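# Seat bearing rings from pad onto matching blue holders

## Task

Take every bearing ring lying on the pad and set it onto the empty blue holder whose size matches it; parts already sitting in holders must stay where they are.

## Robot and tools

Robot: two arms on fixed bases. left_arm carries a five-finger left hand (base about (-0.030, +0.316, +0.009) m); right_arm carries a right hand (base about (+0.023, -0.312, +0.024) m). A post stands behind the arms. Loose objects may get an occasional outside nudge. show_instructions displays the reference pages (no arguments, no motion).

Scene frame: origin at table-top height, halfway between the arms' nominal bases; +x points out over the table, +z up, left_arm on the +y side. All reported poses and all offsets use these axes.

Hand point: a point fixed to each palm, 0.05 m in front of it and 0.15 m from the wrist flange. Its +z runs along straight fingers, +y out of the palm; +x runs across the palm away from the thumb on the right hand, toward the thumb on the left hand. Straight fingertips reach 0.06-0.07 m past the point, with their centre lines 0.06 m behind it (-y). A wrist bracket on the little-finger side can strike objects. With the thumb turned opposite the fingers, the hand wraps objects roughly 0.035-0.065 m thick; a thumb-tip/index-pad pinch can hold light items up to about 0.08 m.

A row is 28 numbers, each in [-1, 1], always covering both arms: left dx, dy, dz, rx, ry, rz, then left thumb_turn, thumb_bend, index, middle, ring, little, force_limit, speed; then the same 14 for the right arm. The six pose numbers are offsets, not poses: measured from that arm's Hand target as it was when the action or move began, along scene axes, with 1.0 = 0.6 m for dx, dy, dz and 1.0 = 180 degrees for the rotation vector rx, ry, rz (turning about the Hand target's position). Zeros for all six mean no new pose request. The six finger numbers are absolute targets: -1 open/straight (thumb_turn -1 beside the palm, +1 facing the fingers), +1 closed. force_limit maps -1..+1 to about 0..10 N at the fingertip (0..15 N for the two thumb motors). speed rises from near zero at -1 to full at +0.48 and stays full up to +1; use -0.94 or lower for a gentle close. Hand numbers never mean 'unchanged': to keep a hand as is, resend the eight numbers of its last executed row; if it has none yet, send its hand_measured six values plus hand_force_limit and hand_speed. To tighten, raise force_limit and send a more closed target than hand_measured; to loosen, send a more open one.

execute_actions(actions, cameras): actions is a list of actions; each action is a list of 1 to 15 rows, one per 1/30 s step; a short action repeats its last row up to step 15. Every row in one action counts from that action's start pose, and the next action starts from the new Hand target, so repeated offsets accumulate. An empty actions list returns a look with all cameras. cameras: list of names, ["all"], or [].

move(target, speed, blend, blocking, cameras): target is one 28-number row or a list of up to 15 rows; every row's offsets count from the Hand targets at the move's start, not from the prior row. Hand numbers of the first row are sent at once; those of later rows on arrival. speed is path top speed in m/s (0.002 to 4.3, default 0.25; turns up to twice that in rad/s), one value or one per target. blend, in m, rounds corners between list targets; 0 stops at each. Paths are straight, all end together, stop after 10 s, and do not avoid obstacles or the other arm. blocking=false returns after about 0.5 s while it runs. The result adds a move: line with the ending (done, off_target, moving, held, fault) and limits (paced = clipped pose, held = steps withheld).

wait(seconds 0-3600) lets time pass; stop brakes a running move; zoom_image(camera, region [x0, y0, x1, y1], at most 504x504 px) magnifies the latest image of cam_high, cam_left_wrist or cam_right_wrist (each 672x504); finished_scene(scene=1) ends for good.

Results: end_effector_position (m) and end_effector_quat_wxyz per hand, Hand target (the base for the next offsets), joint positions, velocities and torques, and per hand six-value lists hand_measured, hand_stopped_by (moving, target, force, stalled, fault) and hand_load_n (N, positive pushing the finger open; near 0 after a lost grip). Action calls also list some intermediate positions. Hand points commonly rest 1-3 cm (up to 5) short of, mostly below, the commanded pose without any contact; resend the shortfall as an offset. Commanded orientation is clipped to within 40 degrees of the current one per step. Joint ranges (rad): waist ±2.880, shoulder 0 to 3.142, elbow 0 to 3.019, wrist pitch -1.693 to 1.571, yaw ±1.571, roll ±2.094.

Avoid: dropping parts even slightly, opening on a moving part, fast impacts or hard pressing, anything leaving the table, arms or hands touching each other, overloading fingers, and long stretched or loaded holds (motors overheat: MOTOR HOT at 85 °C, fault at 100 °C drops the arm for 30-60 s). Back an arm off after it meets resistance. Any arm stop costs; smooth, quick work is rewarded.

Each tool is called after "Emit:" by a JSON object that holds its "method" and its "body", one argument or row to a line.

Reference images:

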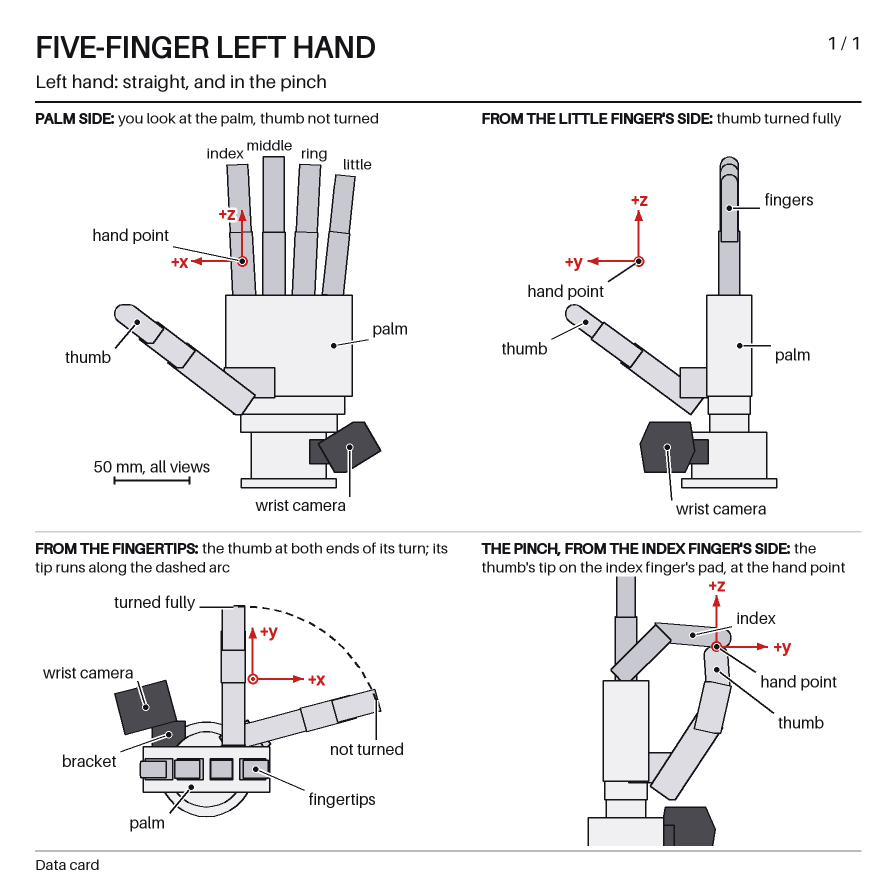

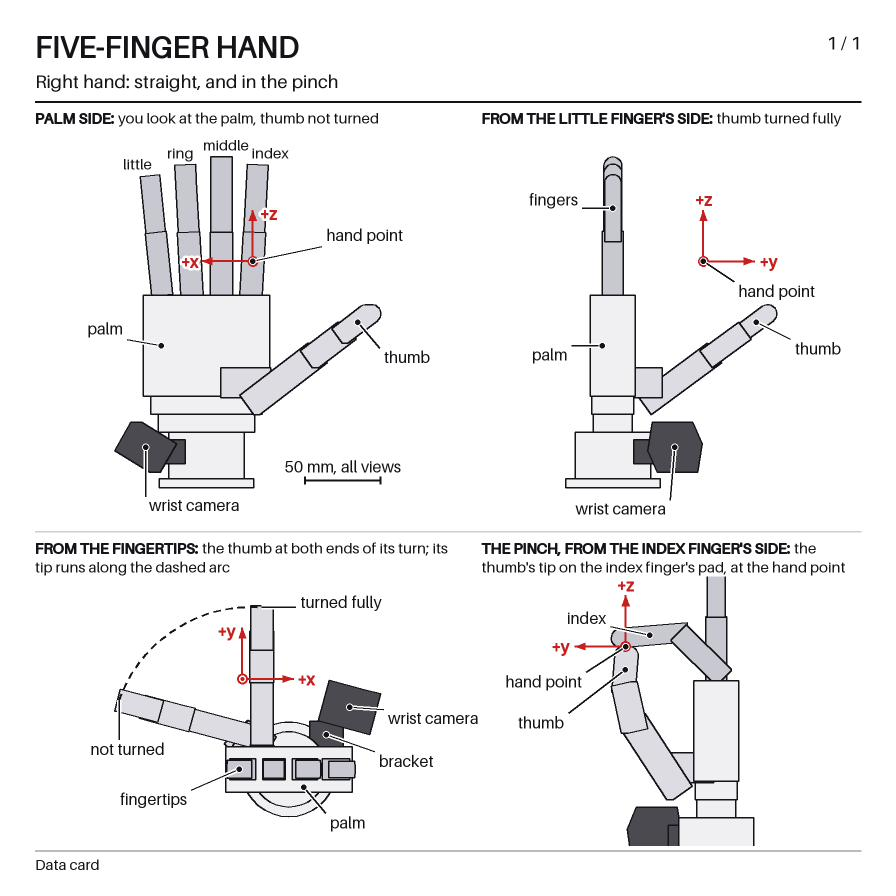

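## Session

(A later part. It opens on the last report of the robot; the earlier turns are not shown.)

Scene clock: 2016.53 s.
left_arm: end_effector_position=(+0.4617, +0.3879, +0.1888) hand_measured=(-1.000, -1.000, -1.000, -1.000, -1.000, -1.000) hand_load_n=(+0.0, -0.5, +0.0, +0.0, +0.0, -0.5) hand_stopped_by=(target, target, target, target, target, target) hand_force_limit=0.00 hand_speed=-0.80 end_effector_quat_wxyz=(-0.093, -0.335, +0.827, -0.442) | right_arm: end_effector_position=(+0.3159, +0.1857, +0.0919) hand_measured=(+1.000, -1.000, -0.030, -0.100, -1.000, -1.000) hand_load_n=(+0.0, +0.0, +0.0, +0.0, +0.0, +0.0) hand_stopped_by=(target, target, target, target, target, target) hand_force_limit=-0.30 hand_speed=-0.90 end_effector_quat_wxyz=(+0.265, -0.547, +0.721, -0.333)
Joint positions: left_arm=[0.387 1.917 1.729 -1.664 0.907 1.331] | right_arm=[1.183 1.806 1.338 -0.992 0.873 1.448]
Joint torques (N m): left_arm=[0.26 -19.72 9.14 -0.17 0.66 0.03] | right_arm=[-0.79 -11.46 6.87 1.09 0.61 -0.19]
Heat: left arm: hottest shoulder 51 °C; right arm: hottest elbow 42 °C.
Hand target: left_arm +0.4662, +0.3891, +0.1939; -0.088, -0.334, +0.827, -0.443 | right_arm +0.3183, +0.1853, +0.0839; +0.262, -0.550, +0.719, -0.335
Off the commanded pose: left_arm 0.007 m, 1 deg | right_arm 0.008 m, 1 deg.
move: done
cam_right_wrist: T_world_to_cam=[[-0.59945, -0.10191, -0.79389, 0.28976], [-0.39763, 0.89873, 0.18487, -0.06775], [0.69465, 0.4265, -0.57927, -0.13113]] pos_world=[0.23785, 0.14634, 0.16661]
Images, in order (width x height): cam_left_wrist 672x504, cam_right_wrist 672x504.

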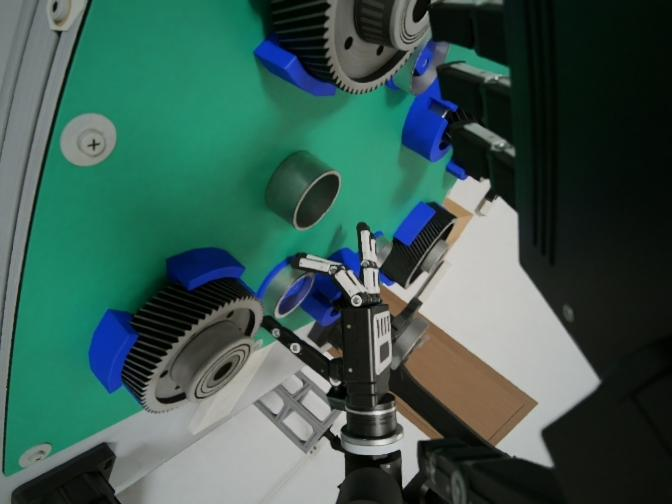

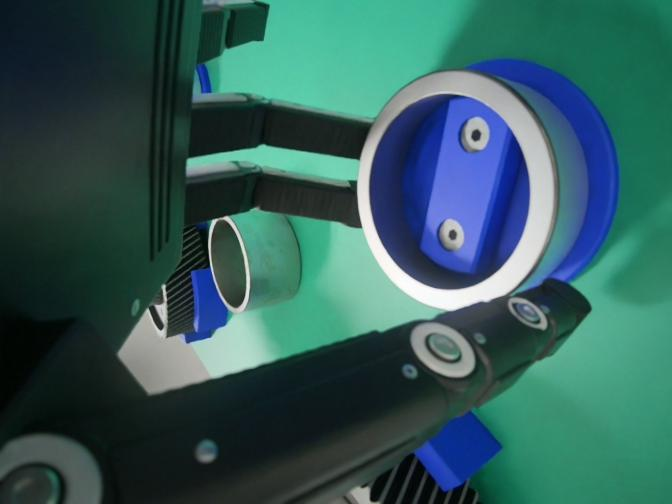

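Emit:
{"method": "move", "body": {
  "target": [
    [0,0,0,0,0,0,-1,-1,-1,-1,-1,-1,0,-0.8, 0.0,0.0,0,0,0,0,1,-1,-0.3,-0.35,-1,-1,-0.3,-0.9],
    [0,0,0,0,0,0,-1,-1,-1,-1,-1,-1,0,-0.8, 0.0,0.0,0.2,0,0,0,1,-1,-0.3,-0.35,-1,-1,-0.3,-0.9],
    [0,0,0,0,0,0,-1,-1,-1,-1,-1,-1,0,-0.8, -0.08,-0.18,0.36,0,0,0,1,-1,-0.3,-0.35,-1,-1,-0.3,-0.9]
  ],
  "cameras": ["all"],
  "speed": [0.03,0.1,0.15],
  "blend": [0,0.03,0]
}}

Emit:
{"method": "zoom_image", "body": {
  "camera": "cam_high",
  "region": [290, 170, 350, 230]
}}

Emit:
{"method": "zoom_image", "body": {
  "camera": "cam_left_wrist",
  "region": [240, 225, 340, 325]
}}

Scene clock: 2046.67 s.
left_arm: end_effector_position=(+0.4617, +0.3879, +0.1888) hand_measured=(-1.000, -1.000, -1.000, -1.000, -1.000, -1.000) hand_load_n=(-0.5, +0.0, +0.0, +0.0, +0.0, +0.0) hand_stopped_by=(target, target, target, target, target, target) hand_force_limit=0.00 hand_speed=-0.80 end_effector_quat_wxyz=(-0.093, -0.335, +0.827, -0.442) | right_arm: end_effector_position=(+0.2732, +0.0769, +0.3033) hand_measured=(+1.000, -1.000, -0.300, -0.350, -1.000, -1.000) hand_load_n=(+0.0, +0.0, +0.0, +0.0, +0.0, +0.0) hand_stopped_by=(target, target, target, target, target, target) hand_force_limit=-0.30 hand_speed=-0.90 end_effector_quat_wxyz=(+0.264, -0.550, +0.719, -0.333)
Joint positions: left_arm=[0.387 1.917 1.729 -1.664 0.907 1.331] | right_arm=[1.191 1.386 1.405 -1.485 0.873 1.453]
Joint torques (N m): left_arm=[0.32 -19.66 9.17 -0.17 0.66 0.03] | right_arm=[0.26 -7.82 7.83 0.42 0.71 0.03]
Heat: left arm: hottest shoulder 51 °C; right arm: hottest elbow 41 °C.
Hand target: left_arm +0.4662, +0.3891, +0.1939; -0.088, -0.334, +0.827, -0.443 | right_arm +0.2703, +0.0773, +0.3000; +0.262, -0.550, +0.719, -0.335
Off the commanded pose: left_arm 0.007 m, 1 deg | right_arm 0.004 m, 0 deg.
move: done
cam_right_wrist: T_world_to_cam=[[-0.60019, -0.10816, -0.79251, 0.42111], [-0.4023, 0.89719, 0.18223, -0.02395], [0.69132, 0.42819, -0.582, 0.06908]] pos_world=[0.19535, 0.03745, 0.37831]

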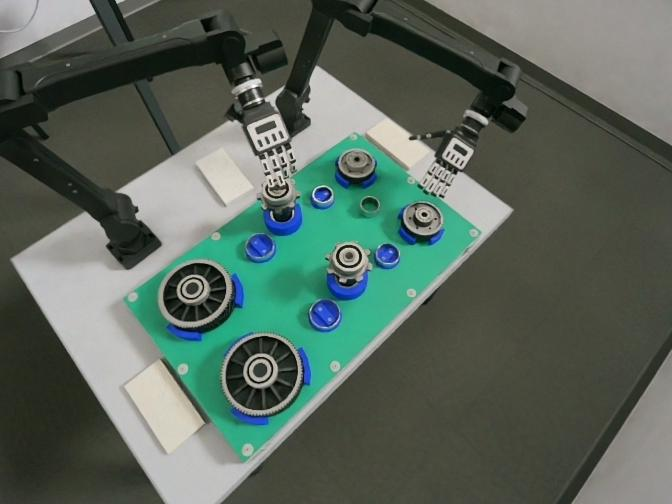

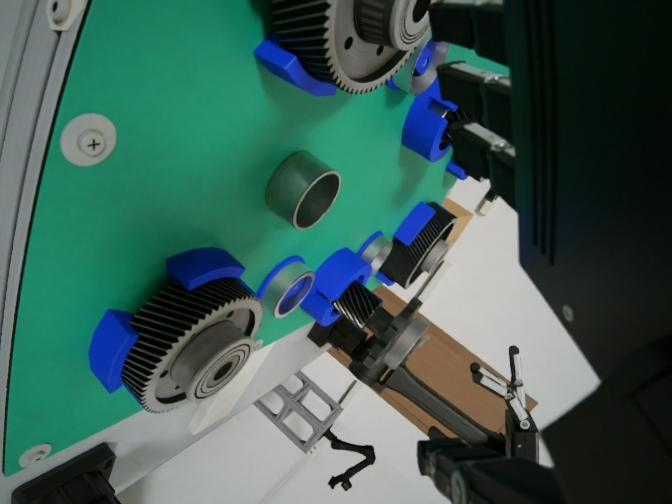

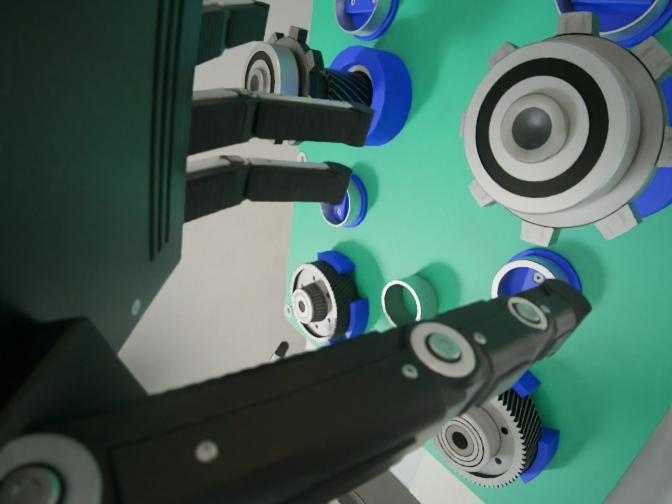

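Scaled by 8.400 from the camera's image (finer frame: 960x720).

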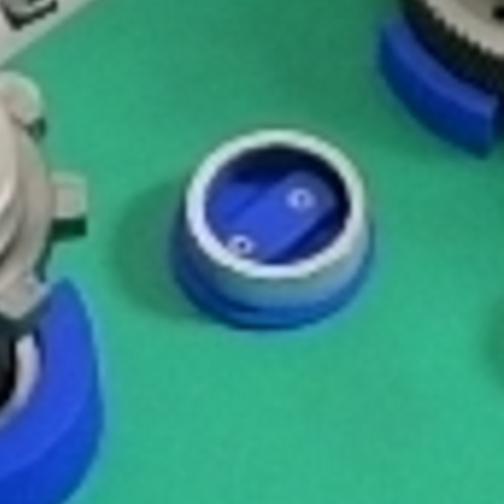

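Scaled by 5.040 from the camera's image (finer frame: 960x720).

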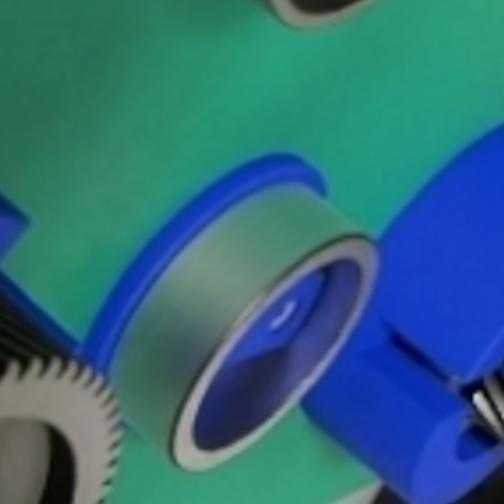

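Emit:
{"method": "finished_scene", "body": {
  "scene": 1
}}

The scene is finished: the task was done.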